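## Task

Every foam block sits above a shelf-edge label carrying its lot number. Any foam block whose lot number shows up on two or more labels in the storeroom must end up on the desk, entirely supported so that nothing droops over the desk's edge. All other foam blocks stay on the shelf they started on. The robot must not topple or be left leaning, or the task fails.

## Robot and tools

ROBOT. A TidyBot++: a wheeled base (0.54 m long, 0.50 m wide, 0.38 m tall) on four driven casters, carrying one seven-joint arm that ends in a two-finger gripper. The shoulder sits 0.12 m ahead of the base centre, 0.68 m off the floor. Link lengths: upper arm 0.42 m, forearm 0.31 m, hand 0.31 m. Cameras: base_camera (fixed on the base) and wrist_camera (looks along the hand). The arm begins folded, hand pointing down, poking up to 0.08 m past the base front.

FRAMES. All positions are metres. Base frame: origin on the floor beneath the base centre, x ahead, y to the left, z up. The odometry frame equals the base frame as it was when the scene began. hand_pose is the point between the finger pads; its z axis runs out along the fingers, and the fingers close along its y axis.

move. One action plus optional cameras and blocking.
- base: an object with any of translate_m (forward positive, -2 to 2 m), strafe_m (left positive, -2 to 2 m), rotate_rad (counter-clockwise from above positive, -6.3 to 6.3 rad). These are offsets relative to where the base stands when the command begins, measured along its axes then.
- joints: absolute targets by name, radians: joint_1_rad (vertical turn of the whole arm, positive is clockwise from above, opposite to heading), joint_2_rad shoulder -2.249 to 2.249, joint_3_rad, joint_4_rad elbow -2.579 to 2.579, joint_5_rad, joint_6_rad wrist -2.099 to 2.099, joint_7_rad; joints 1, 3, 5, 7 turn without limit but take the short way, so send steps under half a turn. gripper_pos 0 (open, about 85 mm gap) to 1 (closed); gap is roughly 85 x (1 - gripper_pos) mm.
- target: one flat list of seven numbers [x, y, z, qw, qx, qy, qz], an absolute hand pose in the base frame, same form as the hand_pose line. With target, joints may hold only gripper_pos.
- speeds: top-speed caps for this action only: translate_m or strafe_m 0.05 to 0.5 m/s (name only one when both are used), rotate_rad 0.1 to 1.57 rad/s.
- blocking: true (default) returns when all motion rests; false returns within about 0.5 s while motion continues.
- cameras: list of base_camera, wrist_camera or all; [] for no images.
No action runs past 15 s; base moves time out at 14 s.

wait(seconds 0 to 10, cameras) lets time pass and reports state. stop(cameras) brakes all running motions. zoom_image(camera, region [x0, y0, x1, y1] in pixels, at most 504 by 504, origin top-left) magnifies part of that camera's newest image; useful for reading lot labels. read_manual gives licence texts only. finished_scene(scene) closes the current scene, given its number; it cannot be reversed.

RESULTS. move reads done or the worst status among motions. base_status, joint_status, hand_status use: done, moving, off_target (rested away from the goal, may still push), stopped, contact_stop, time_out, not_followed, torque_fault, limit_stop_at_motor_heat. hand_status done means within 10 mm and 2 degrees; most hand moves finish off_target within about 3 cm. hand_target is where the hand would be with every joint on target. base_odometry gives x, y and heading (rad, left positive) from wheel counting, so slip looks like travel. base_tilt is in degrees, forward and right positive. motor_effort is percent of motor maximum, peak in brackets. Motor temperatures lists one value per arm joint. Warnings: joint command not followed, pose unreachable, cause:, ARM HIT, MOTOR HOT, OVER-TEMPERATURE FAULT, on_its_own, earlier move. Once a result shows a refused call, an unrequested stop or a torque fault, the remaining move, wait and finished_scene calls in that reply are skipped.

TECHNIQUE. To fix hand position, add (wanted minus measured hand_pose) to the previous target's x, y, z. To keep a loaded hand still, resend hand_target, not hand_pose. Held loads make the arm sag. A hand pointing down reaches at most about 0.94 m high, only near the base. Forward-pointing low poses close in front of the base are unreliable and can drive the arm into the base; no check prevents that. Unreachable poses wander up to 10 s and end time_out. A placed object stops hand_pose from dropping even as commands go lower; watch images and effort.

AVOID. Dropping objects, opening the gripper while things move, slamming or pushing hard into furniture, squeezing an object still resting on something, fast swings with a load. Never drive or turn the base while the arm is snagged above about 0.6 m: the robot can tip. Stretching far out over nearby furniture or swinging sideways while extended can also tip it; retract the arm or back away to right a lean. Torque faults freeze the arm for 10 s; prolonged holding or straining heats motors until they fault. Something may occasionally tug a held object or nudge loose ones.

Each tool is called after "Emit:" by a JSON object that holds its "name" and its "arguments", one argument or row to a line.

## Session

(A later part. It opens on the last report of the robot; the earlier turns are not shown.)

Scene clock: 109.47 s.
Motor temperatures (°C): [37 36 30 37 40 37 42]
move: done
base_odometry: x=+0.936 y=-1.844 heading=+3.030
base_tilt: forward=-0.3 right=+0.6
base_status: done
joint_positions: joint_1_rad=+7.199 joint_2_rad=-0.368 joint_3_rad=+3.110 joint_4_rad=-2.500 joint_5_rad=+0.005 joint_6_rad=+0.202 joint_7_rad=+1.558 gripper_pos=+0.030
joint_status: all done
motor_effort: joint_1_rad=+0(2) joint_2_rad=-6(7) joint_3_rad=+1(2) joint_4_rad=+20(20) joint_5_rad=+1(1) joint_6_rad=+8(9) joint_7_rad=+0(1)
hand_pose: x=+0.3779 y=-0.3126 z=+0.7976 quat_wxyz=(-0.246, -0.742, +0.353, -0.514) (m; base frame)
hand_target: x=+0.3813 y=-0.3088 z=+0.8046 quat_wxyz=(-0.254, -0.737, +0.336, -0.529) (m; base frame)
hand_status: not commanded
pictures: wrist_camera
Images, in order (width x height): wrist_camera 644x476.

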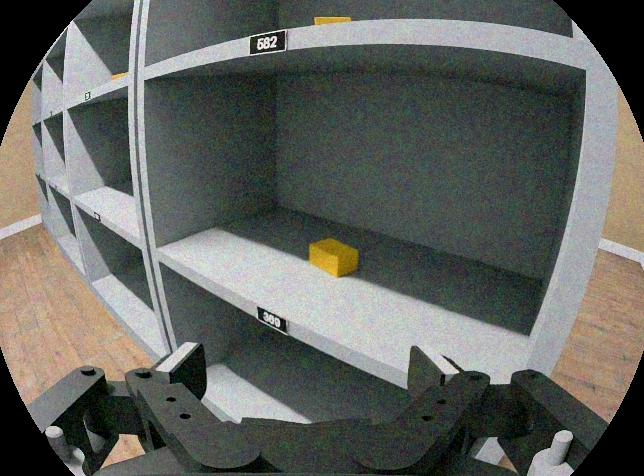

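Emit:
{"name": "zoom_image", "arguments": {
  "camera": "wrist_camera",
  "region": [235, 290, 305, 345]
}}

Emit:
{"name": "zoom_image", "arguments": {
  "camera": "wrist_camera",
  "region": [230, 15, 310, 70]
}}

Emit:
{"name": "zoom_image", "arguments": {
  "camera": "wrist_camera",
  "region": [40, 80, 130, 240]
}}

Emit:
{"name": "move", "arguments": {
  "base": {"translate_m": 0.9},
  "cameras": ["wrist_camera"]
}}

Emit:
{"name": "zoom_image", "arguments": {
  "camera": "wrist_camera",
  "region": [200, 280, 340, 360]
}}

Emit:
{"name": "zoom_image", "arguments": {
  "camera": "wrist_camera",
  "region": [40, 80, 130, 240]
}}

Scaled by 7.200.

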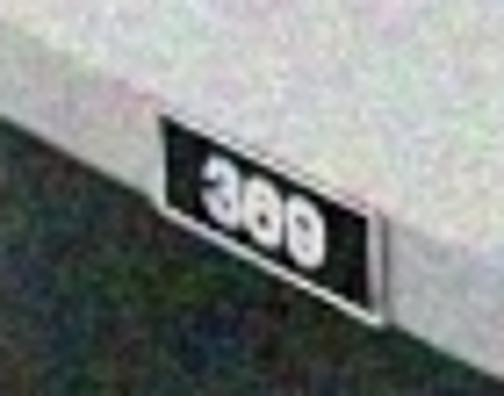

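Scaled by 6.300.

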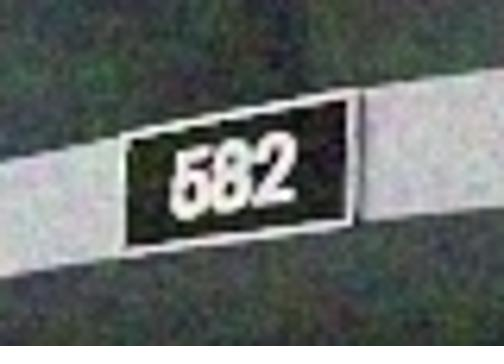

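Scaled by 3.150.

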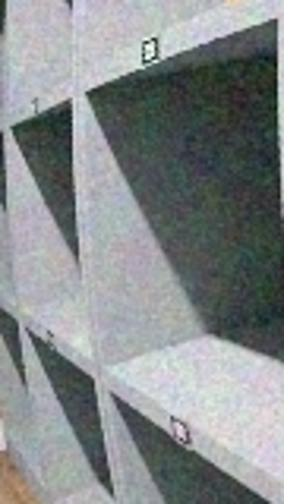

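Scene clock: 112.90 s.
Motor temperatures (°C): [37 36 30 37 40 37 42]
move: done
base_odometry: x=+0.042 y=-1.744 heading=+3.031
base_tilt: forward=-0.3 right=+0.6
base_status: done
joint_positions: joint_1_rad=+7.199 joint_2_rad=-0.369 joint_3_rad=+3.110 joint_4_rad=-2.500 joint_5_rad=+0.005 joint_6_rad=+0.206 joint_7_rad=+1.558 gripper_pos=+0.030
joint_status: not commanded
motor_effort: joint_1_rad=+0(1) joint_2_rad=-6(7) joint_3_rad=+1(2) joint_4_rad=+20(21) joint_5_rad=+1(1) joint_6_rad=+8(9) joint_7_rad=+0(1)
hand_pose: x=+0.3781 y=-0.3128 z=+0.7988 quat_wxyz=(-0.247, -0.741, +0.352, -0.515) (m; base frame)
hand_target: x=+0.3813 y=-0.3088 z=+0.8046 quat_wxyz=(-0.254, -0.737, +0.336, -0.529) (m; base frame)
hand_status: not commanded
pictures: wrist_camera
Images, in order (width x height): wrist_camera 644x476.

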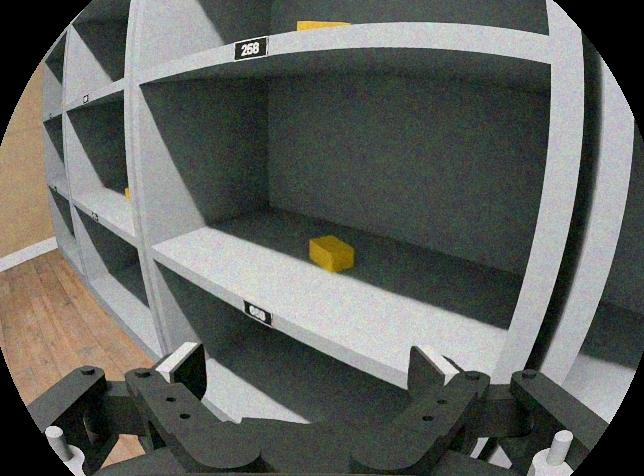

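Scaled by 3.600.

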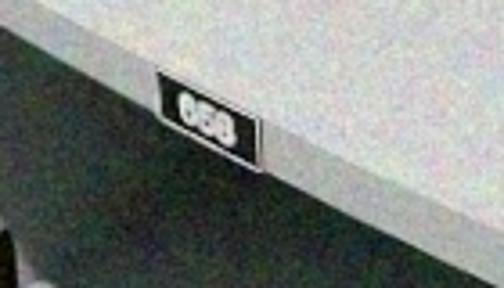

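Scaled by 3.150.

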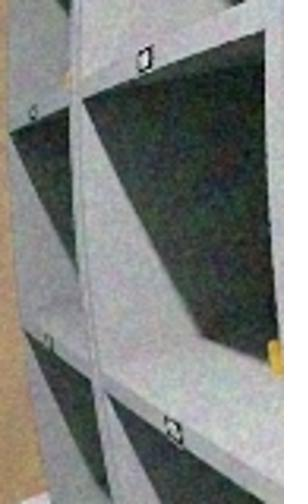

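Emit:
{"name": "zoom_image", "arguments": {
  "camera": "wrist_camera",
  "region": [236, 292, 286, 332]
}}

Emit:
{"name": "zoom_image", "arguments": {
  "camera": "wrist_camera",
  "region": [220, 25, 290, 70]
}}

Emit:
{"name": "move", "arguments": {
  "base": {"translate_m": 0.86},
  "cameras": ["wrist_camera"]
}}

Emit:
{"name": "zoom_image", "arguments": {
  "camera": "wrist_camera",
  "region": [220, 280, 310, 345]
}}

Emit:
{"name": "zoom_image", "arguments": {
  "camera": "wrist_camera",
  "region": [215, 15, 305, 80]
}}

Emit:
{"name": "zoom_image", "arguments": {
  "camera": "wrist_camera",
  "region": [50, 80, 120, 240]
}}

Scaled by 10.080.

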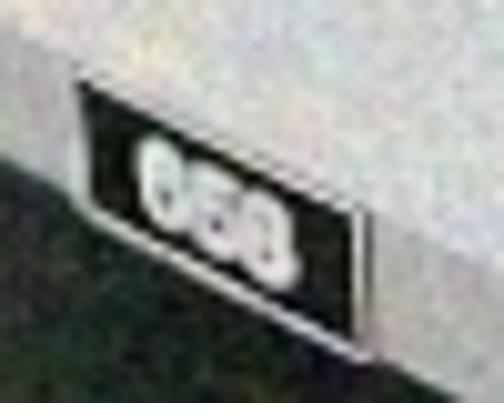

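Scaled by 7.200.

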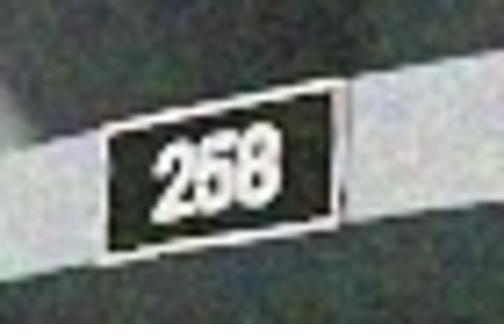

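Scene clock: 116.30 s.
Motor temperatures (°C): [37 36 30 37 40 37 42]
move: done
base_odometry: x=-0.813 y=-1.650 heading=+3.031
base_tilt: forward=-0.3 right=+0.6
base_status: done
joint_positions: joint_1_rad=+7.199 joint_2_rad=-0.369 joint_3_rad=+3.110 joint_4_rad=-2.500 joint_5_rad=+0.005 joint_6_rad=+0.207 joint_7_rad=+1.558 gripper_pos=+0.030
joint_status: not commanded
motor_effort: joint_1_rad=+0(1) joint_2_rad=-6(7) joint_3_rad=+1(1) joint_4_rad=+20(21) joint_5_rad=+1(1) joint_6_rad=+8(9) joint_7_rad=-1(1)
hand_pose: x=+0.3781 y=-0.3128 z=+0.7992 quat_wxyz=(-0.247, -0.741, +0.352, -0.516) (m; base frame)
hand_target: x=+0.3813 y=-0.3088 z=+0.8046 quat_wxyz=(-0.254, -0.737, +0.336, -0.529) (m; base frame)
hand_status: not commanded
pictures: wrist_camera
Images, in order (width x height): wrist_camera 644x476.

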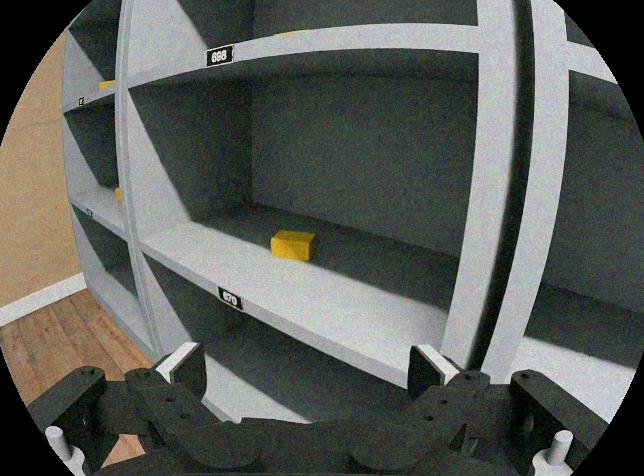

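Scaled by 5.600.

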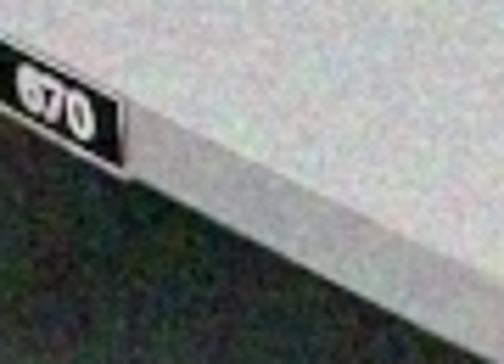

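Scaled by 5.600.

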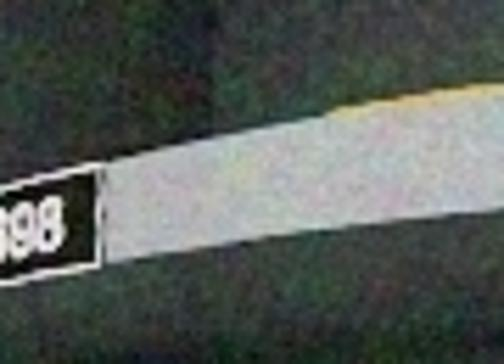

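Scaled by 3.150.

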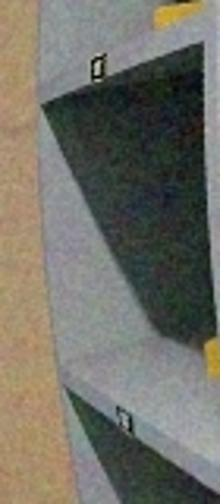

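Emit:
{"name": "zoom_image", "arguments": {
  "camera": "wrist_camera",
  "region": [198, 34, 243, 74]
}}

Emit:
{"name": "zoom_image", "arguments": {
  "camera": "wrist_camera",
  "region": [212, 280, 252, 316]
}}

Emit:
{"name": "move", "arguments": {
  "base": {"translate_m": 0.6},
  "cameras": ["wrist_camera", "base_camera"]
}}

Emit:
{"name": "zoom_image", "arguments": {
  "camera": "wrist_camera",
  "region": [90, 200, 250, 320]
}}

Emit:
{"name": "zoom_image", "arguments": {
  "camera": "wrist_camera",
  "region": [90, 30, 250, 150]
}}

Scaled by 11.200.

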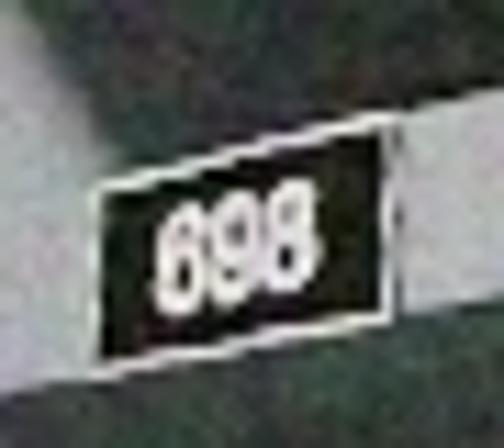

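Scaled by 12.600.

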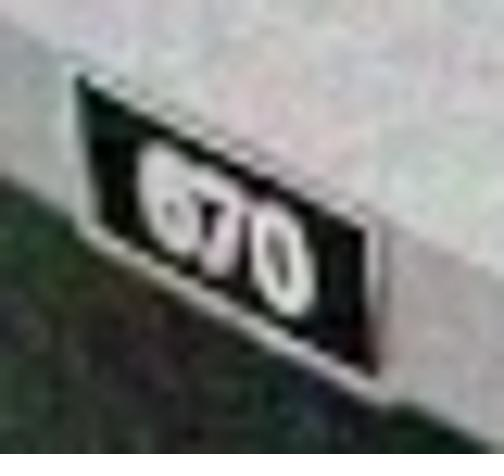

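Scene clock: 119.13 s.
Motor temperatures (°C): [37 36 30 37 40 37 42]
move: done
base_odometry: x=-1.409 y=-1.584 heading=+3.031
base_tilt: forward=-0.3 right=+0.6
base_status: done
joint_positions: joint_1_rad=+7.199 joint_2_rad=-0.370 joint_3_rad=+3.110 joint_4_rad=-2.500 joint_5_rad=+0.005 joint_6_rad=+0.207 joint_7_rad=+1.558 gripper_pos=+0.030
joint_status: not commanded
motor_effort: joint_1_rad=+0(1) joint_2_rad=-6(7) joint_3_rad=+1(2) joint_4_rad=+20(21) joint_5_rad=+1(1) joint_6_rad=+8(9) joint_7_rad=+0(1)
hand_pose: x=+0.3781 y=-0.3128 z=+0.7995 quat_wxyz=(-0.247, -0.741, +0.352, -0.516) (m; base frame)
hand_target: x=+0.3813 y=-0.3088 z=+0.8046 quat_wxyz=(-0.254, -0.737, +0.336, -0.529) (m; base frame)
hand_status: not commanded
pictures: base_camera, wrist_camera
Images, in order (width x height): base_camera 644x364, wrist_camera 644x476.

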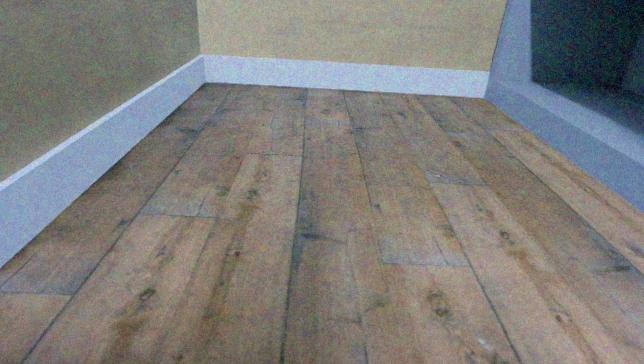

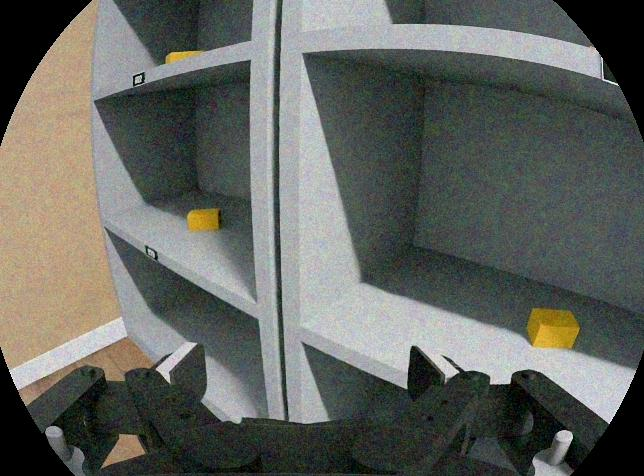

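Scaled by 3.150.

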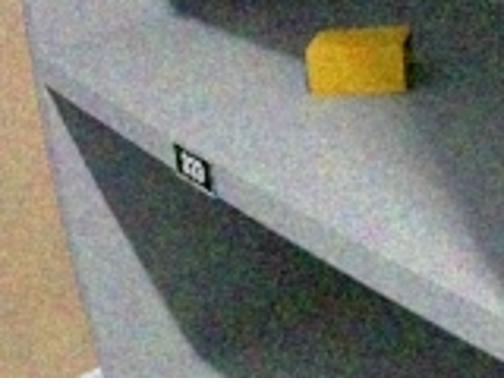

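Scaled by 3.150.

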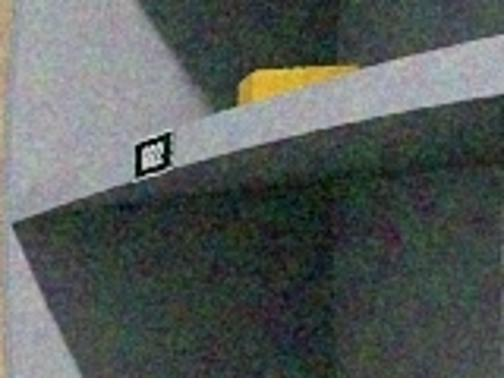

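Emit:
{"name": "move", "arguments": {
  "base": {"translate_m": 0.38},
  "cameras": ["wrist_camera"]
}}

Emit:
{"name": "zoom_image", "arguments": {
  "camera": "wrist_camera",
  "region": [150, 240, 310, 350]
}}

Emit:
{"name": "zoom_image", "arguments": {
  "camera": "wrist_camera",
  "region": [150, 10, 310, 110]
}}

Scene clock: 121.53 s.
Motor temperatures (°C): [37 36 30 37 40 37 42]
move: done
base_odometry: x=-1.787 y=-1.542 heading=+3.032
base_tilt: forward=-0.3 right=+0.6
base_status: done
joint_positions: joint_1_rad=+7.199 joint_2_rad=-0.370 joint_3_rad=+3.110 joint_4_rad=-2.500 joint_5_rad=+0.005 joint_6_rad=+0.208 joint_7_rad=+1.558 gripper_pos=+0.030
joint_status: not commanded
motor_effort: joint_1_rad=-1(1) joint_2_rad=-6(7) joint_3_rad=+1(2) joint_4_rad=+19(21) joint_5_rad=+1(1) joint_6_rad=+8(9) joint_7_rad=+0(1)
hand_pose: x=+0.3782 y=-0.3128 z=+0.7998 quat_wxyz=(-0.247, -0.741, +0.352, -0.516) (m; base frame)
hand_target: x=+0.3813 y=-0.3088 z=+0.8046 quat_wxyz=(-0.254, -0.737, +0.336, -0.529) (m; base frame)
hand_status: not commanded
pictures: wrist_camera
Images, in order (width x height): wrist_camera 644x476.

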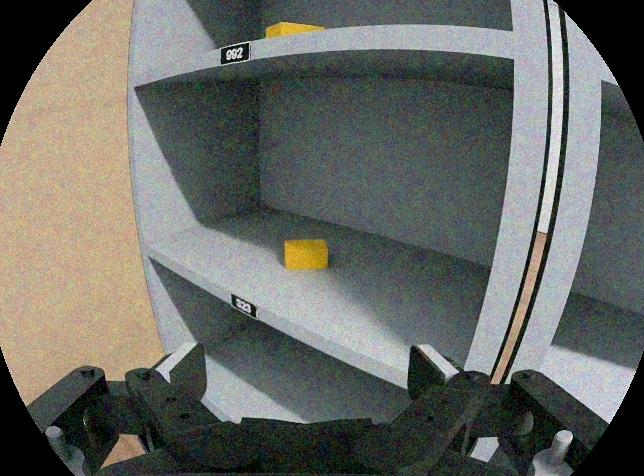

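Scaled by 3.150.

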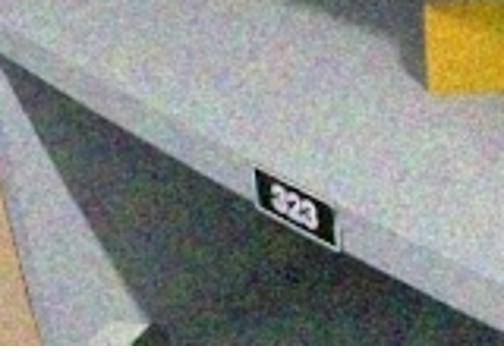

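Scaled by 3.150.

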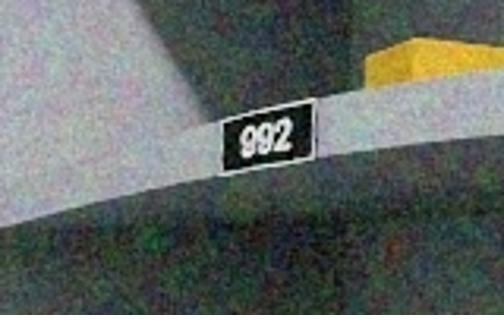

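Emit:
{"name": "move", "arguments": {
  "base": {"translate_m": -0.31},
  "joints": {"joint_1_rad": 1.61, "joint_2_rad": -0.305, "joint_4_rad": -1.2, "joint_5_rad": 0.0, "joint_6_rad": -1.1, "joint_7_rad": 1.58, "gripper_pos": 0.0},
  "cameras": ["wrist_camera"]
}}

Emit:
{"name": "zoom_image", "arguments": {
  "camera": "wrist_camera",
  "region": [180, 120, 440, 320]
}}

Scene clock: 127.63 s.
Motor temperatures (°C): [37 36 30 37 40 37 42]
move: done
base_odometry: x=-1.479 y=-1.576 heading=+3.031
base_tilt: forward=-0.4 right=+0.6
base_status: done
joint_positions: joint_1_rad=+7.874 joint_2_rad=-0.325 joint_3_rad=+3.112 joint_4_rad=-1.214 joint_5_rad=+0.005 joint_6_rad=-1.050 joint_7_rad=+1.558 gripper_pos=+0.000
joint_status: all done
motor_effort: joint_1_rad=-1(3) joint_2_rad=-6(11) joint_3_rad=+1(3) joint_4_rad=+18(24) joint_5_rad=+1(2) joint_6_rad=+8(10) joint_7_rad=+0(1)
hand_pose: x=+0.1270 y=-0.3998 z=+1.1663 quat_wxyz=(-0.400, -0.583, +0.583, -0.400) (m; base frame)
hand_target: x=+0.1197 y=-0.4024 z=+1.1515 quat_wxyz=(-0.390, -0.595, +0.593, -0.377) (m; base frame)
hand_status: not commanded
pictures: wrist_camera
Images, in order (width x height): wrist_camera 644x476.

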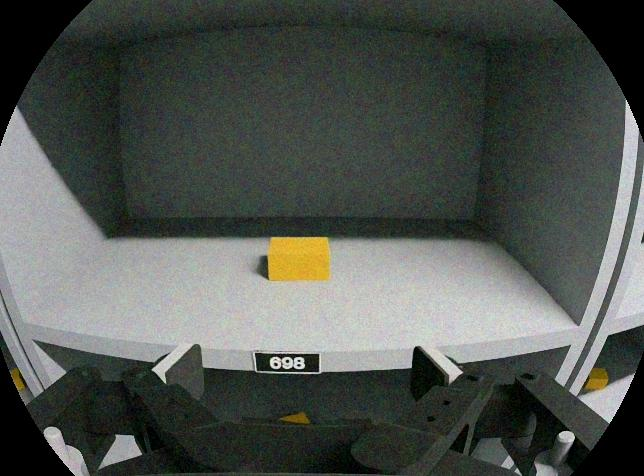

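Scaled by 1.938.

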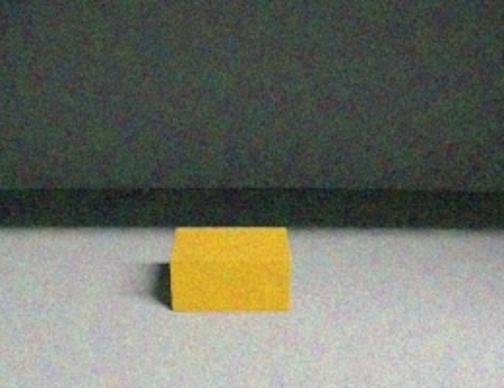

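Emit:
{"name": "move", "arguments": {
  "base": {"translate_m": -0.172, "strafe_m": 0.06, "rotate_rad": -1.571},
  "joints": {"joint_1_rad": -0.097, "joint_2_rad": 0.453, "joint_4_rad": -0.434, "joint_5_rad": -1.15, "joint_6_rad": -1.868, "joint_7_rad": 2.533, "gripper_pos": 0.0},
  "cameras": ["wrist_camera", "base_camera"]
}}

Scene clock: 137.47 s.
Motor temperatures (°C): [37 36 30 37 40 37 42]
move: time_out
base_odometry: x=-1.330 y=-1.637 heading=+2.426
base_tilt: forward=-0.3 right=+0.6
base_status: translate_m time_out (by the wheels' count: -0.155 of -0.172); strafe_m time_out (by the wheels' count: +0.044 of +0.060); rotate_rad time_out (by the wheels' count: -0.605 of -1.571)
joint_positions: joint_1_rad=+6.195 joint_2_rad=+0.429 joint_3_rad=+3.122 joint_4_rad=-0.450 joint_5_rad=-1.088 joint_6_rad=-1.819 joint_7_rad=+2.490 gripper_pos=+0.000
joint_status: all done
motor_effort: joint_1_rad=-1(9) joint_2_rad=-27(34) joint_3_rad=-2(8) joint_4_rad=+14(21) joint_5_rad=-5(7) joint_6_rad=+5(10) joint_7_rad=+0(1)
hand_pose: x=+0.5355 y=+0.3107 z=+1.1106 quat_wxyz=(+0.352, -0.611, -0.612, -0.357) (m; base frame)
hand_target: x=+0.5164 y=+0.3186 z=+1.1108 quat_wxyz=(+0.376, -0.571, -0.642, -0.346) (m; base frame)
hand_status: not commanded
pictures: base_camera, wrist_camera
Images, in order (width x height): base_camera 644x364, wrist_camera 644x476.

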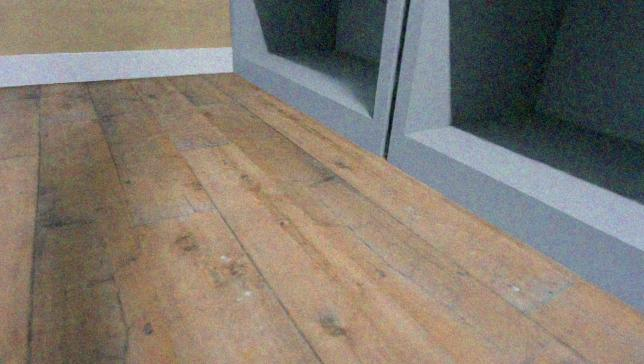

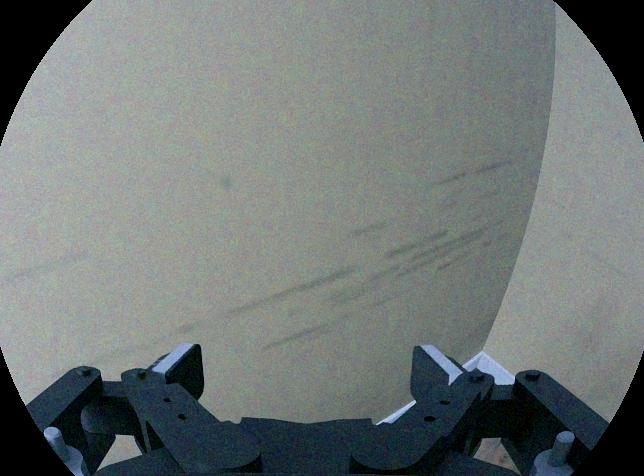

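Emit:
{"name": "move", "arguments": {
  "base": {"translate_m": 0.065, "strafe_m": -0.093, "rotate_rad": -0.966},
  "cameras": ["wrist_camera", "base_camera"]
}}

Scene clock: 140.93 s.
Motor temperatures (°C): [37 36 30 37 40 37 42]
move: done
base_odometry: x=-1.318 y=-1.524 heading=+1.461
base_tilt: forward=-0.3 right=+0.6
base_status: done
joint_positions: joint_1_rad=+6.191 joint_2_rad=+0.450 joint_3_rad=+3.117 joint_4_rad=-0.450 joint_5_rad=-1.093 joint_6_rad=-1.820 joint_7_rad=+2.490 gripper_pos=+0.000
joint_status: not commanded
motor_effort: joint_1_rad=-1(4) joint_2_rad=-29(35) joint_3_rad=-2(4) joint_4_rad=+13(15) joint_5_rad=-5(7) joint_6_rad=+5(5) joint_7_rad=+0(1)
hand_pose: x=+0.5409 y=+0.3147 z=+1.1026 quat_wxyz=(+0.362, -0.611, -0.611, -0.349) (m; base frame)
hand_target: x=+0.5164 y=+0.3186 z=+1.1108 quat_wxyz=(+0.376, -0.571, -0.642, -0.346) (m; base frame)
hand_status: not commanded
pictures: base_camera, wrist_camera
Images, in order (width x height): base_camera 644x364, wrist_camera 644x476.

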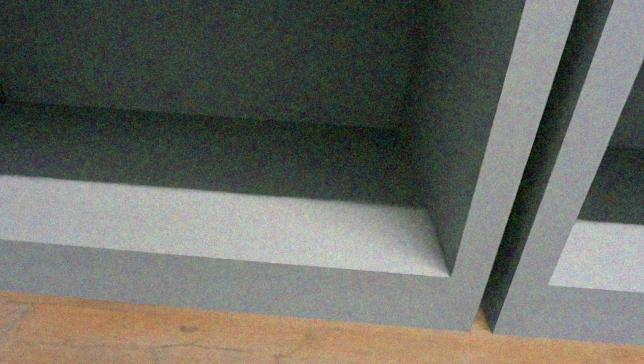

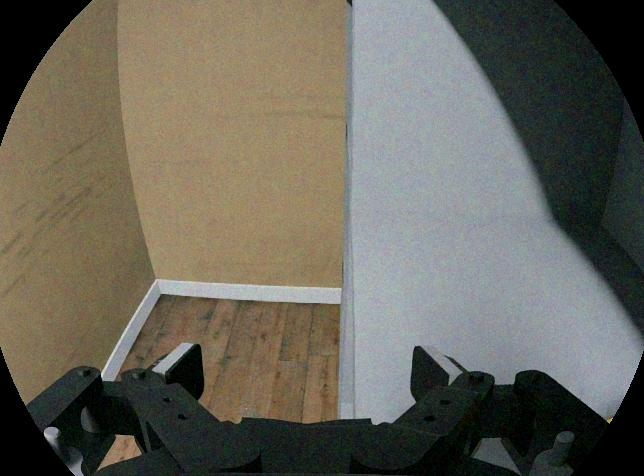

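Emit:
{"name": "move", "arguments": {
  "base": {"translate_m": 0.10, "strafe_m": -0.035},
  "cameras": ["wrist_camera", "base_camera"]
}}

Scene clock: 143.90 s.
Motor temperatures (°C): [37 36 30 37 40 37 42]
move: done
base_odometry: x=-1.272 y=-1.428 heading=+1.460
base_tilt: forward=-0.3 right=+0.6
base_status: done
joint_positions: joint_1_rad=+6.191 joint_2_rad=+0.449 joint_3_rad=+3.117 joint_4_rad=-0.449 joint_5_rad=-1.093 joint_6_rad=-1.822 joint_7_rad=+2.490 gripper_pos=+0.000
joint_status: not commanded
motor_effort: joint_1_rad=+0(3) joint_2_rad=-29(33) joint_3_rad=-2(3) joint_4_rad=+14(15) joint_5_rad=-5(6) joint_6_rad=+5(6) joint_7_rad=+0(1)
hand_pose: x=+0.5397 y=+0.3146 z=+1.1037 quat_wxyz=(+0.361, -0.610, -0.612, -0.350) (m; base frame)
hand_target: x=+0.5164 y=+0.3186 z=+1.1108 quat_wxyz=(+0.376, -0.571, -0.642, -0.346) (m; base frame)
hand_status: not commanded
pictures: base_camera, wrist_camera
Images, in order (width x height): base_camera 644x364, wrist_camera 644x476.

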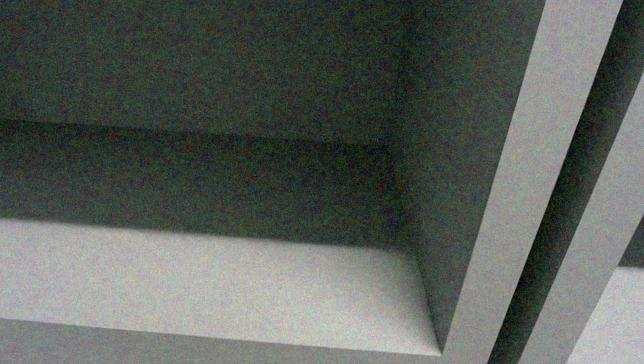

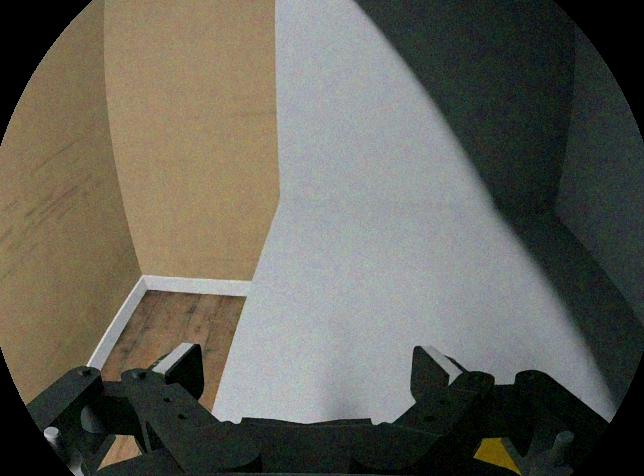

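Emit:
{"name": "move", "arguments": {
  "base": {"translate_m": 0.045},
  "speeds": {"translate_m": 0.2},
  "cameras": ["wrist_camera", "base_camera"]
}}

Scene clock: 146.70 s.
Motor temperatures (°C): [37 36 30 37 40 37 42]
move: done
base_odometry: x=-1.266 y=-1.383 heading=+1.459
base_tilt: forward=-0.3 right=+0.6
base_status: done
joint_positions: joint_1_rad=+6.191 joint_2_rad=+0.447 joint_3_rad=+3.117 joint_4_rad=-0.448 joint_5_rad=-1.093 joint_6_rad=-1.823 joint_7_rad=+2.490 gripper_pos=+0.000
joint_status: not commanded
motor_effort: joint_1_rad=-1(2) joint_2_rad=-29(33) joint_3_rad=-3(3) joint_4_rad=+14(15) joint_5_rad=-6(6) joint_6_rad=+5(6) joint_7_rad=+0(1)
hand_pose: x=+0.5386 y=+0.3144 z=+1.1044 quat_wxyz=(+0.361, -0.609, -0.613, -0.350) (m; base frame)
hand_target: x=+0.5164 y=+0.3186 z=+1.1108 quat_wxyz=(+0.376, -0.571, -0.642, -0.346) (m; base frame)
hand_status: not commanded
pictures: base_camera, wrist_camera
Images, in order (width x height): base_camera 644x364, wrist_camera 644x476.

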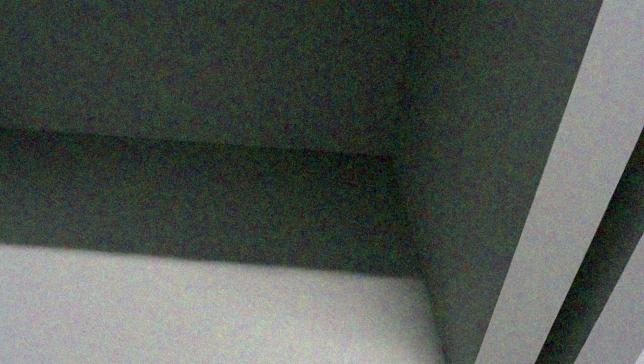

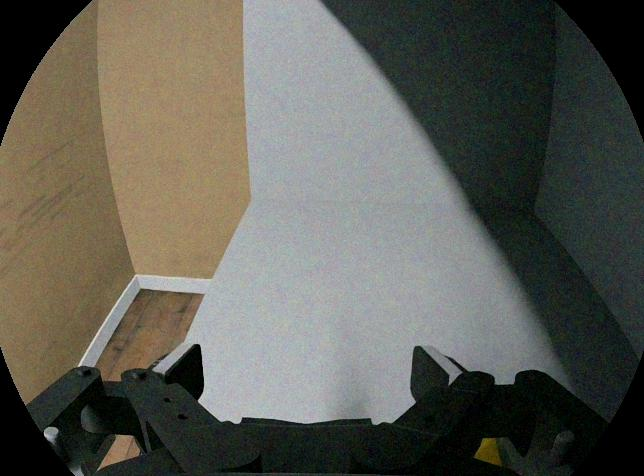

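Emit:
{"name": "zoom_image", "arguments": {
  "camera": "wrist_camera",
  "region": [400, 340, 600, 476]
}}

Scaled by 2.520.

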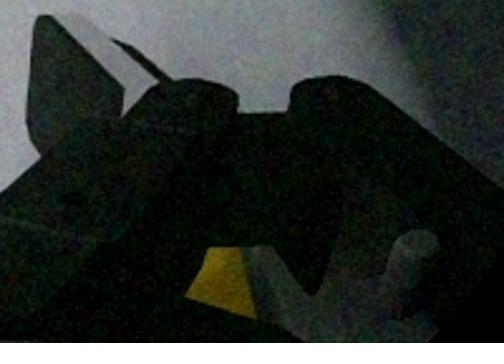

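Emit:
{"name": "move", "arguments": {
  "base": {"translate_m": 0.048, "strafe_m": 0.02, "rotate_rad": -0.062},
  "speeds": {"translate_m": 0.2, "rotate_rad": 0.4},
  "cameras": ["wrist_camera", "base_camera"]
}}

Emit:
{"name": "zoom_image", "arguments": {
  "camera": "wrist_camera",
  "region": [200, 340, 600, 476]
}}

Scene clock: 152.47 s.
Motor temperatures (°C): [37 36 30 37 40 37 42]
move: done
base_odometry: x=-1.281 y=-1.333 heading=+1.396
base_tilt: forward=-0.3 right=+0.6
base_status: done
joint_positions: joint_1_rad=+6.191 joint_2_rad=+0.447 joint_3_rad=+3.117 joint_4_rad=-0.447 joint_5_rad=-1.094 joint_6_rad=-1.824 joint_7_rad=+2.490 gripper_pos=+0.000
joint_status: not commanded
motor_effort: joint_1_rad=-1(4) joint_2_rad=-29(33) joint_3_rad=-2(4) joint_4_rad=+13(15) joint_5_rad=-6(6) joint_6_rad=+4(6) joint_7_rad=+0(1)
hand_pose: x=+0.5382 y=+0.3142 z=+1.1048 quat_wxyz=(+0.361, -0.609, -0.613, -0.350) (m; base frame)
hand_target: x=+0.5164 y=+0.3186 z=+1.1108 quat_wxyz=(+0.376, -0.571, -0.642, -0.346) (m; base frame)
hand_status: not commanded
pictures: base_camera, wrist_camera
Images, in order (width x height): base_camera 644x364, wrist_camera 644x476.

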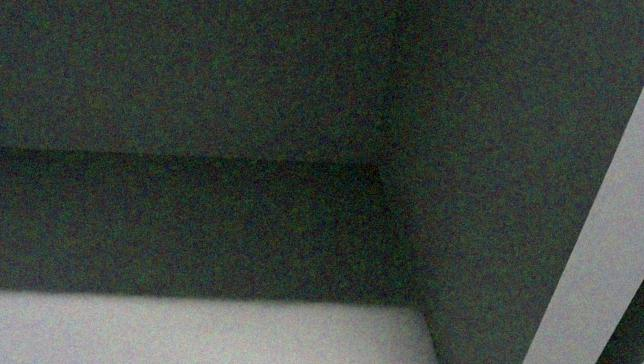

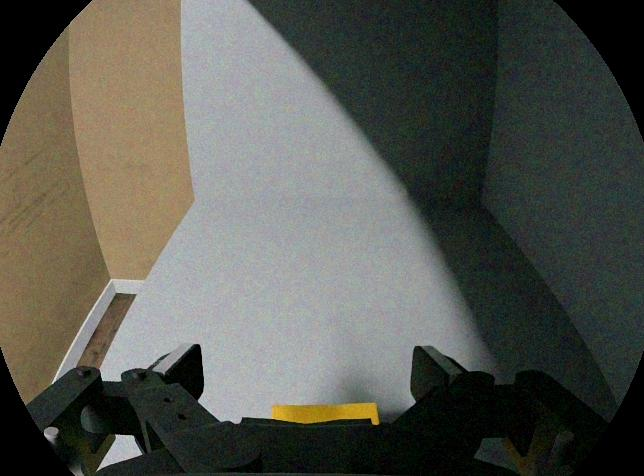

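Scaled by 1.260.

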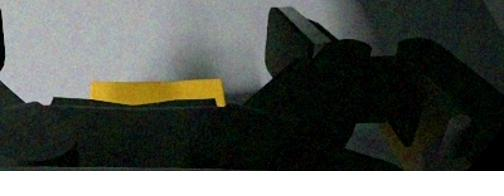

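Emit:
{"name": "move", "arguments": {
  "base": {"translate_m": 0.010, "strafe_m": -0.024},
  "cameras": []
}}

Emit:
{"name": "move", "arguments": {
  "joints": {"joint_2_rad": 0.294, "joint_4_rad": -0.985, "joint_5_rad": -0.98, "joint_6_rad": -1.585, "joint_7_rad": 2.863},
  "cameras": ["wrist_camera"]
}}

Scene clock: 154.30 s.
Motor temperatures (°C): [37 36 30 37 40 37 42]
move: done
base_odometry: x=-1.256 y=-1.327 heading=+1.397
base_tilt: forward=-0.3 right=+0.6
base_status: done
joint_positions: joint_1_rad=+6.192 joint_2_rad=+0.446 joint_3_rad=+3.117 joint_4_rad=-0.447 joint_5_rad=-1.094 joint_6_rad=-1.824 joint_7_rad=+2.490 gripper_pos=+0.000
joint_status: not commanded
motor_effort: joint_1_rad=-1(3) joint_2_rad=-29(31) joint_3_rad=-3(3) joint_4_rad=+14(15) joint_5_rad=-6(6) joint_6_rad=+5(5) joint_7_rad=+0(1)
hand_pose: x=+0.5382 y=+0.3140 z=+1.1049 quat_wxyz=(+0.361, -0.609, -0.613, -0.350) (m; base frame)
hand_target: x=+0.5164 y=+0.3186 z=+1.1108 quat_wxyz=(+0.376, -0.571, -0.642, -0.346) (m; base frame)
hand_status: not commanded
pictures: none
No camera images: "cameras" was empty.

Scene clock: 156.07 s.
Motor temperatures (°C): [37 36 30 37 40 37 42]
move: done
base_odometry: x=-1.256 y=-1.327 heading=+1.397
base_tilt: forward=-0.3 right=+0.6
base_status: not commanded
joint_positions: joint_1_rad=+6.192 joint_2_rad=+0.301 joint_3_rad=+3.117 joint_4_rad=-0.956 joint_5_rad=-1.053 joint_6_rad=-1.640 joint_7_rad=+2.817 gripper_pos=+0.000
joint_status: all done
motor_effort: joint_1_rad=+0(1) joint_2_rad=-27(30) joint_3_rad=-2(2) joint_4_rad=+16(18) joint_5_rad=-7(8) joint_6_rad=+3(6) joint_7_rad=+0(1)
hand_pose: x=+0.5359 y=+0.3183 z=+1.0301 quat_wxyz=(+0.362, -0.606, -0.613, -0.355) (m; base frame)
hand_target: x=+0.5516 y=+0.3132 z=+1.0102 quat_wxyz=(+0.324, -0.616, -0.621, -0.361) (m; base frame)
hand_status: not commanded
pictures: wrist_camera
Images, in order (width x height): wrist_camera 644x476.

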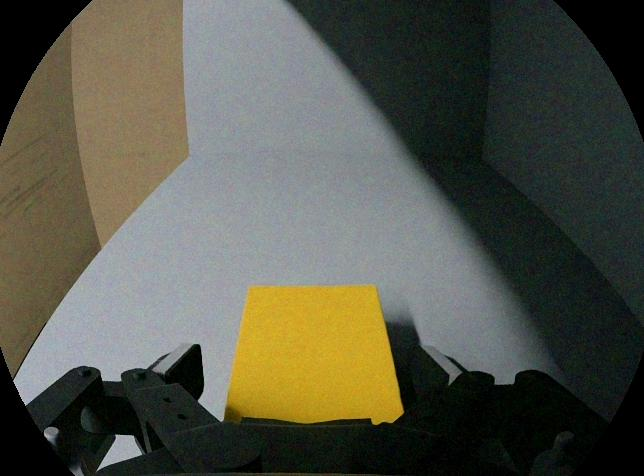

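Emit:
{"name": "move", "arguments": {
  "joints": {"joint_2_rad": 0.285, "joint_4_rad": -1.034, "joint_5_rad": -0.98, "joint_6_rad": -1.564, "joint_7_rad": 2.9},
  "cameras": []
}}

Emit:
{"name": "move", "arguments": {
  "joints": {"gripper_pos": 0.45},
  "cameras": ["wrist_camera"]
}}

Scene clock: 159.00 s.
Motor temperatures (°C): [37 36 30 37 40 37 42]
move: done
base_odometry: x=-1.256 y=-1.327 heading=+1.397
base_tilt: forward=-0.3 right=+0.6
base_status: not commanded
joint_positions: joint_1_rad=+6.192 joint_2_rad=+0.290 joint_3_rad=+3.117 joint_4_rad=-1.007 joint_5_rad=-1.052 joint_6_rad=-1.617 joint_7_rad=+2.858 gripper_pos=+0.000
joint_status: all done
motor_effort: joint_1_rad=-1(1) joint_2_rad=-27(28) joint_3_rad=-2(2) joint_4_rad=+17(18) joint_5_rad=-7(8) joint_6_rad=+3(3) joint_7_rad=+0(1)
hand_pose: x=+0.5356 y=+0.3187 z=+1.0199 quat_wxyz=(+0.361, -0.604, -0.614, -0.358) (m; base frame)
hand_target: x=+0.5510 y=+0.3133 z=+0.9990 quat_wxyz=(+0.323, -0.614, -0.623, -0.361) (m; base frame)
hand_status: not commanded
pictures: none
No camera images: "cameras" was empty.

Scene clock: 159.80 s.
Motor temperatures (°C): [37 36 30 37 40 37 42]
move: off_target
base_odometry: x=-1.256 y=-1.327 heading=+1.397
base_tilt: forward=-0.3 right=+0.6
base_status: not commanded
joint_positions: joint_1_rad=+6.192 joint_2_rad=+0.287 joint_3_rad=+3.117 joint_4_rad=-1.008 joint_5_rad=-1.050 joint_6_rad=-1.614 joint_7_rad=+2.858 gripper_pos=+0.384
joint_status: gripper_pos off_target (ended at +0.384, target +0.450)
motor_effort: joint_1_rad=+0(2) joint_2_rad=-26(27) joint_3_rad=-1(2) joint_4_rad=+17(17) joint_5_rad=-7(7) joint_6_rad=+2(3) joint_7_rad=+0(1)
hand_pose: x=+0.5354 y=+0.3185 z=+1.0209 quat_wxyz=(+0.359, -0.604, -0.614, -0.359) (m; base frame)
hand_target: x=+0.5510 y=+0.3133 z=+0.9990 quat_wxyz=(+0.323, -0.614, -0.623, -0.361) (m; base frame)
hand_status: not commanded
pictures: wrist_camera
Images, in order (width x height): wrist_camera 644x476.

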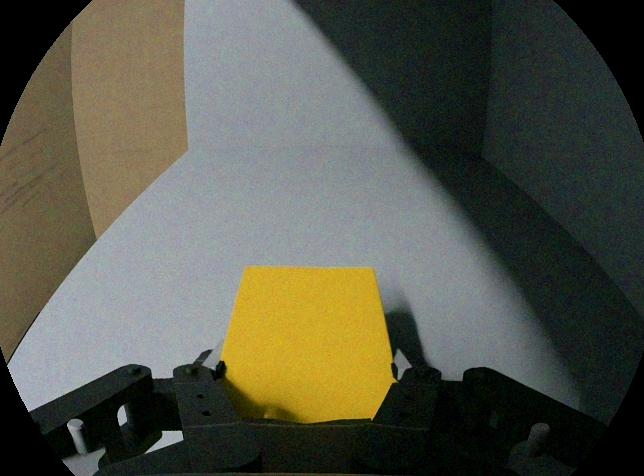

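Emit:
{"name": "move", "arguments": {
  "joints": {"joint_2_rad": 0.453, "joint_4_rad": -0.434, "joint_5_rad": -1.15, "joint_6_rad": -1.868, "joint_7_rad": 2.533, "gripper_pos": 0.6},
  "cameras": []
}}

Emit:
{"name": "move", "arguments": {
  "base": {"translate_m": -0.15},
  "cameras": ["wrist_camera"]
}}

Scene clock: 161.90 s.
Motor temperatures (°C): [37 36 30 37 40 37 42]
move: off_target
base_odometry: x=-1.256 y=-1.327 heading=+1.397
base_tilt: forward=-0.3 right=+0.6
base_status: not commanded
joint_positions: joint_1_rad=+6.192 joint_2_rad=+0.422 joint_3_rad=+3.117 joint_4_rad=-0.452 joint_5_rad=-1.087 joint_6_rad=-1.817 joint_7_rad=+2.579 gripper_pos=+0.384
joint_status: gripper_pos off_target (ended at +0.384, target +0.600); the others done
motor_effort: joint_1_rad=-1(1) joint_2_rad=-29(29) joint_3_rad=-2(2) joint_4_rad=+14(18) joint_5_rad=-5(8) joint_6_rad=+5(6) joint_7_rad=+0(1)
hand_pose: x=+0.5313 y=+0.3129 z=+1.1138 quat_wxyz=(+0.336, -0.580, -0.641, -0.374) (m; base frame)
hand_target: x=+0.5163 y=+0.3186 z=+1.1108 quat_wxyz=(+0.376, -0.571, -0.642, -0.346) (m; base frame)
hand_status: not commanded
pictures: none
No camera images: "cameras" was empty.

Scene clock: 163.37 s.
Motor temperatures (°C): [37 36 30 37 40 37 42]
move: done
base_odometry: x=-1.281 y=-1.475 heading=+1.396
base_tilt: forward=-0.3 right=+0.6
base_status: done
joint_positions: joint_1_rad=+6.192 joint_2_rad=+0.432 joint_3_rad=+3.117 joint_4_rad=-0.448 joint_5_rad=-1.090 joint_6_rad=-1.823 joint_7_rad=+2.576 gripper_pos=+0.384
joint_status: not commanded
motor_effort: joint_1_rad=+0(2) joint_2_rad=-28(32) joint_3_rad=-2(3) joint_4_rad=+14(15) joint_5_rad=-5(6) joint_6_rad=+5(6) joint_7_rad=+0(1)
hand_pose: x=+0.5331 y=+0.3131 z=+1.1101 quat_wxyz=(+0.340, -0.581, -0.641, -0.370) (m; base frame)
hand_target: x=+0.5163 y=+0.3186 z=+1.1108 quat_wxyz=(+0.376, -0.571, -0.642, -0.346) (m; base frame)
hand_status: not commanded
pictures: wrist_camera
Images, in order (width x height): wrist_camera 644x476.

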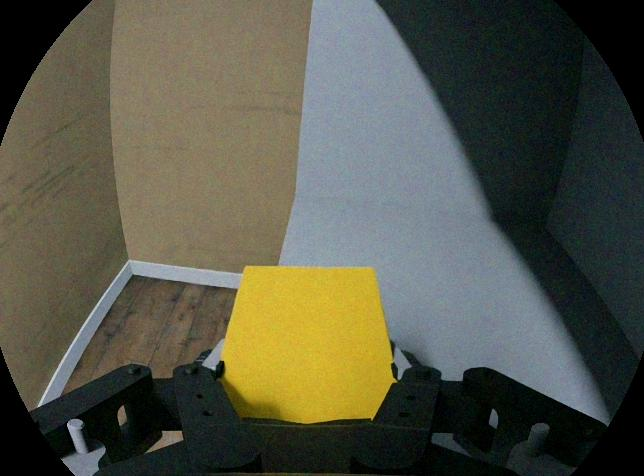

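Emit:
{"name": "move", "arguments": {
  "base": {"rotate_rad": 1.571},
  "blocking": false,
  "cameras": []
}}

Emit:
{"name": "wait", "arguments": {
  "seconds": 0.3,
  "cameras": []
}}

Emit:
{"name": "move", "arguments": {
  "joints": {"joint_1_rad": 0.02, "joint_2_rad": -0.7, "joint_4_rad": -2.35, "joint_5_rad": 0.02, "joint_6_rad": -0.68, "joint_7_rad": 1.57},
  "cameras": ["wrist_camera"]
}}

Emit:
{"name": "move", "arguments": {
  "base": {"translate_m": -2.0},
  "blocking": false,
  "cameras": []
}}

Emit:
{"name": "move", "arguments": {
  "joints": {"joint_1_rad": 1.22},
  "blocking": false,
  "cameras": []
}}

Emit:
{"name": "wait", "arguments": {
  "seconds": 1.3,
  "cameras": ["wrist_camera"]
}}

Scene clock: 167.10 s.
Motor temperatures (°C): [37 36 30 37 40 37 42]
move: moving
base_odometry: x=-1.281 y=-1.475 heading=+1.599
base_tilt: forward=-0.3 right=+0.6
base_status: rotate_rad moving
joint_positions: joint_1_rad=+6.193 joint_2_rad=+0.433 joint_3_rad=+3.117 joint_4_rad=-0.448 joint_5_rad=-1.090 joint_6_rad=-1.823 joint_7_rad=+2.576 gripper_pos=+0.384
joint_status: not commanded
motor_effort: joint_1_rad=-3(5) joint_2_rad=-29(30) joint_3_rad=-3(4) joint_4_rad=+14(14) joint_5_rad=-6(6) joint_6_rad=+5(5) joint_7_rad=+0(1)
hand_pose: x=+0.5340 y=+0.3123 z=+1.1099 quat_wxyz=(+0.340, -0.582, -0.640, -0.370) (m; base frame)
hand_target: x=+0.5163 y=+0.3186 z=+1.1108 quat_wxyz=(+0.376, -0.571, -0.642, -0.346) (m; base frame)
hand_status: not commanded
pictures: none
No camera images: "cameras" was empty.

Scene clock: 167.40 s.
Motor temperatures (°C): [37 36 30 37 40 37 42]
earlier move: moving
base_odometry: x=-1.281 y=-1.475 heading=+1.909
base_tilt: forward=-0.3 right=+0.6
base_status: rotate_rad moving
joint_positions: joint_1_rad=+6.193 joint_2_rad=+0.437 joint_3_rad=+3.117 joint_4_rad=-0.448 joint_5_rad=-1.090 joint_6_rad=-1.823 joint_7_rad=+2.576 gripper_pos=+0.384
joint_status: not commanded
motor_effort: joint_1_rad=-3(5) joint_2_rad=-31(31) joint_3_rad=-3(4) joint_4_rad=+14(15) joint_5_rad=-6(6) joint_6_rad=+4(5) joint_7_rad=+0(1)
hand_pose: x=+0.5355 y=+0.3124 z=+1.1083 quat_wxyz=(+0.341, -0.582, -0.639, -0.369) (m; base frame)
hand_target: x=+0.5163 y=+0.3186 z=+1.1108 quat_wxyz=(+0.376, -0.571, -0.642, -0.346) (m; base frame)
hand_status: not commanded
wait: 0.30 s; no rest
pictures: none
No camera images: "cameras" was empty.

Scene clock: 170.73 s.
Motor temperatures (°C): [37 36 30 37 40 37 42]
move: done
base_odometry: x=-1.281 y=-1.475 heading=+2.967
base_tilt: forward=-0.4 right=+0.6
base_status: done
joint_positions: joint_1_rad=+6.283 joint_2_rad=-0.683 joint_3_rad=+3.117 joint_4_rad=-2.321 joint_5_rad=-0.052 joint_6_rad=-0.737 joint_7_rad=+1.614 gripper_pos=+0.384
joint_status: all done
motor_effort: joint_1_rad=+0(4) joint_2_rad=+3(35) joint_3_rad=+1(4) joint_4_rad=+21(23) joint_5_rad=+0(7) joint_6_rad=+6(7) joint_7_rad=+0(1)
hand_pose: x=+0.3826 y=+0.0183 z=+0.7627 quat_wxyz=(+0.011, -0.927, -0.021, -0.374) (m; base frame)
hand_target: x=+0.3869 y=-0.0005 z=+0.7643 quat_wxyz=(-0.017, -0.919, -0.009, -0.395) (m; base frame)
hand_status: not commanded
pictures: wrist_camera
Images, in order (width x height): wrist_camera 644x476.

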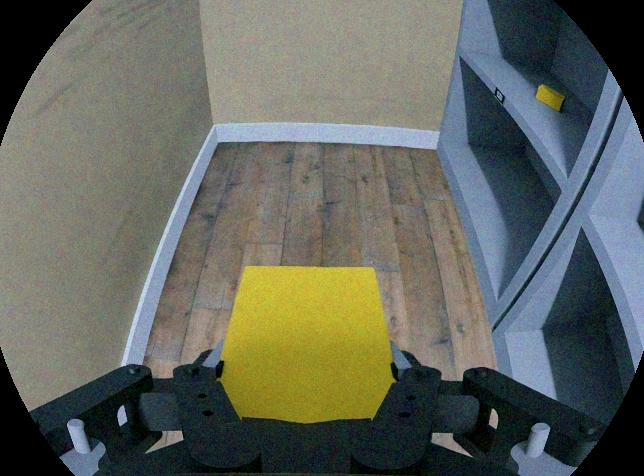

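Scene clock: 171.23 s.
Motor temperatures (°C): [37 36 30 37 40 37 42]
move: moving
base_odometry: x=-1.217 y=-1.487 heading=+2.968
base_tilt: forward=-0.3 right=+0.6
base_status: translate_m moving
joint_positions: joint_1_rad=+6.284 joint_2_rad=-0.683 joint_3_rad=+3.117 joint_4_rad=-2.321 joint_5_rad=-0.050 joint_6_rad=-0.733 joint_7_rad=+1.613 gripper_pos=+0.384
joint_status: not commanded
motor_effort: joint_1_rad=+0(1) joint_2_rad=+1(3) joint_3_rad=+1(1) joint_4_rad=+21(22) joint_5_rad=+0(1) joint_6_rad=+6(7) joint_7_rad=+0(0)
hand_pose: x=+0.3835 y=+0.0177 z=+0.7635 quat_wxyz=(+0.011, -0.926, -0.020, -0.376) (m; base frame)
hand_target: x=+0.3869 y=-0.0005 z=+0.7643 quat_wxyz=(-0.017, -0.919, -0.009, -0.395) (m; base frame)
hand_status: not commanded
pictures: none
No camera images: "cameras" was empty.

Scene clock: 171.73 s.
Motor temperatures (°C): [37 36 30 37 40 37 42]
move: moving
base_odometry: x=-1.027 y=-1.520 heading=+2.969
base_tilt: forward=-0.4 right=+0.6
base_status: translate_m moving
joint_positions: joint_1_rad=+6.405 joint_2_rad=-0.683 joint_3_rad=+3.117 joint_4_rad=-2.321 joint_5_rad=-0.050 joint_6_rad=-0.733 joint_7_rad=+1.613 gripper_pos=+0.384
joint_status: joint_1_rad moving
motor_effort: joint_1_rad=+1(1) joint_2_rad=+2(2) joint_3_rad=+1(1) joint_4_rad=+20(22) joint_5_rad=+1(1) joint_6_rad=+6(6) joint_7_rad=+0(1)
hand_pose: x=+0.3838 y=-0.0143 z=+0.7636 quat_wxyz=(-0.012, -0.926, +0.036, -0.376) (m; base frame)
hand_target: x=+0.3845 y=-0.0361 z=+0.7643 quat_wxyz=(-0.043, -0.917, +0.052, -0.393) (m; base frame)
hand_status: not commanded
pictures: none
No camera images: "cameras" was empty.

Scene clock: 173.03 s.
Motor temperatures (°C): [37 36 30 37 40 37 42]
earlier move: moving
base_odometry: x=-0.376 y=-1.635 heading=+2.968
base_tilt: forward=-0.3 right=+0.6
base_status: translate_m moving
joint_positions: joint_1_rad=+7.406 joint_2_rad=-0.685 joint_3_rad=+3.117 joint_4_rad=-2.321 joint_5_rad=-0.048 joint_6_rad=-0.733 joint_7_rad=+1.613 gripper_pos=+0.384
joint_status: joint_1_rad moving
motor_effort: joint_1_rad=-1(2) joint_2_rad=+2(4) joint_3_rad=+1(1) joint_4_rad=+21(22) joint_5_rad=+0(1) joint_6_rad=+7(7) joint_7_rad=+0(1)
hand_pose: x=+0.2494 y=-0.2306 z=+0.7643 quat_wxyz=(-0.192, -0.795, +0.475, -0.325) (m; base frame)
hand_target: x=+0.2329 y=-0.2425 z=+0.7643 quat_wxyz=(-0.225, -0.781, +0.484, -0.324) (m; base frame)
hand_status: not commanded
wait: 1.30 s; no rest
pictures: wrist_camera
Images, in order (width x height): wrist_camera 644x476.

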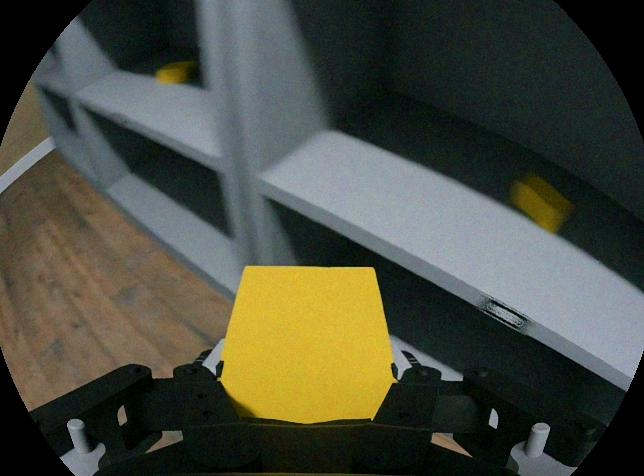

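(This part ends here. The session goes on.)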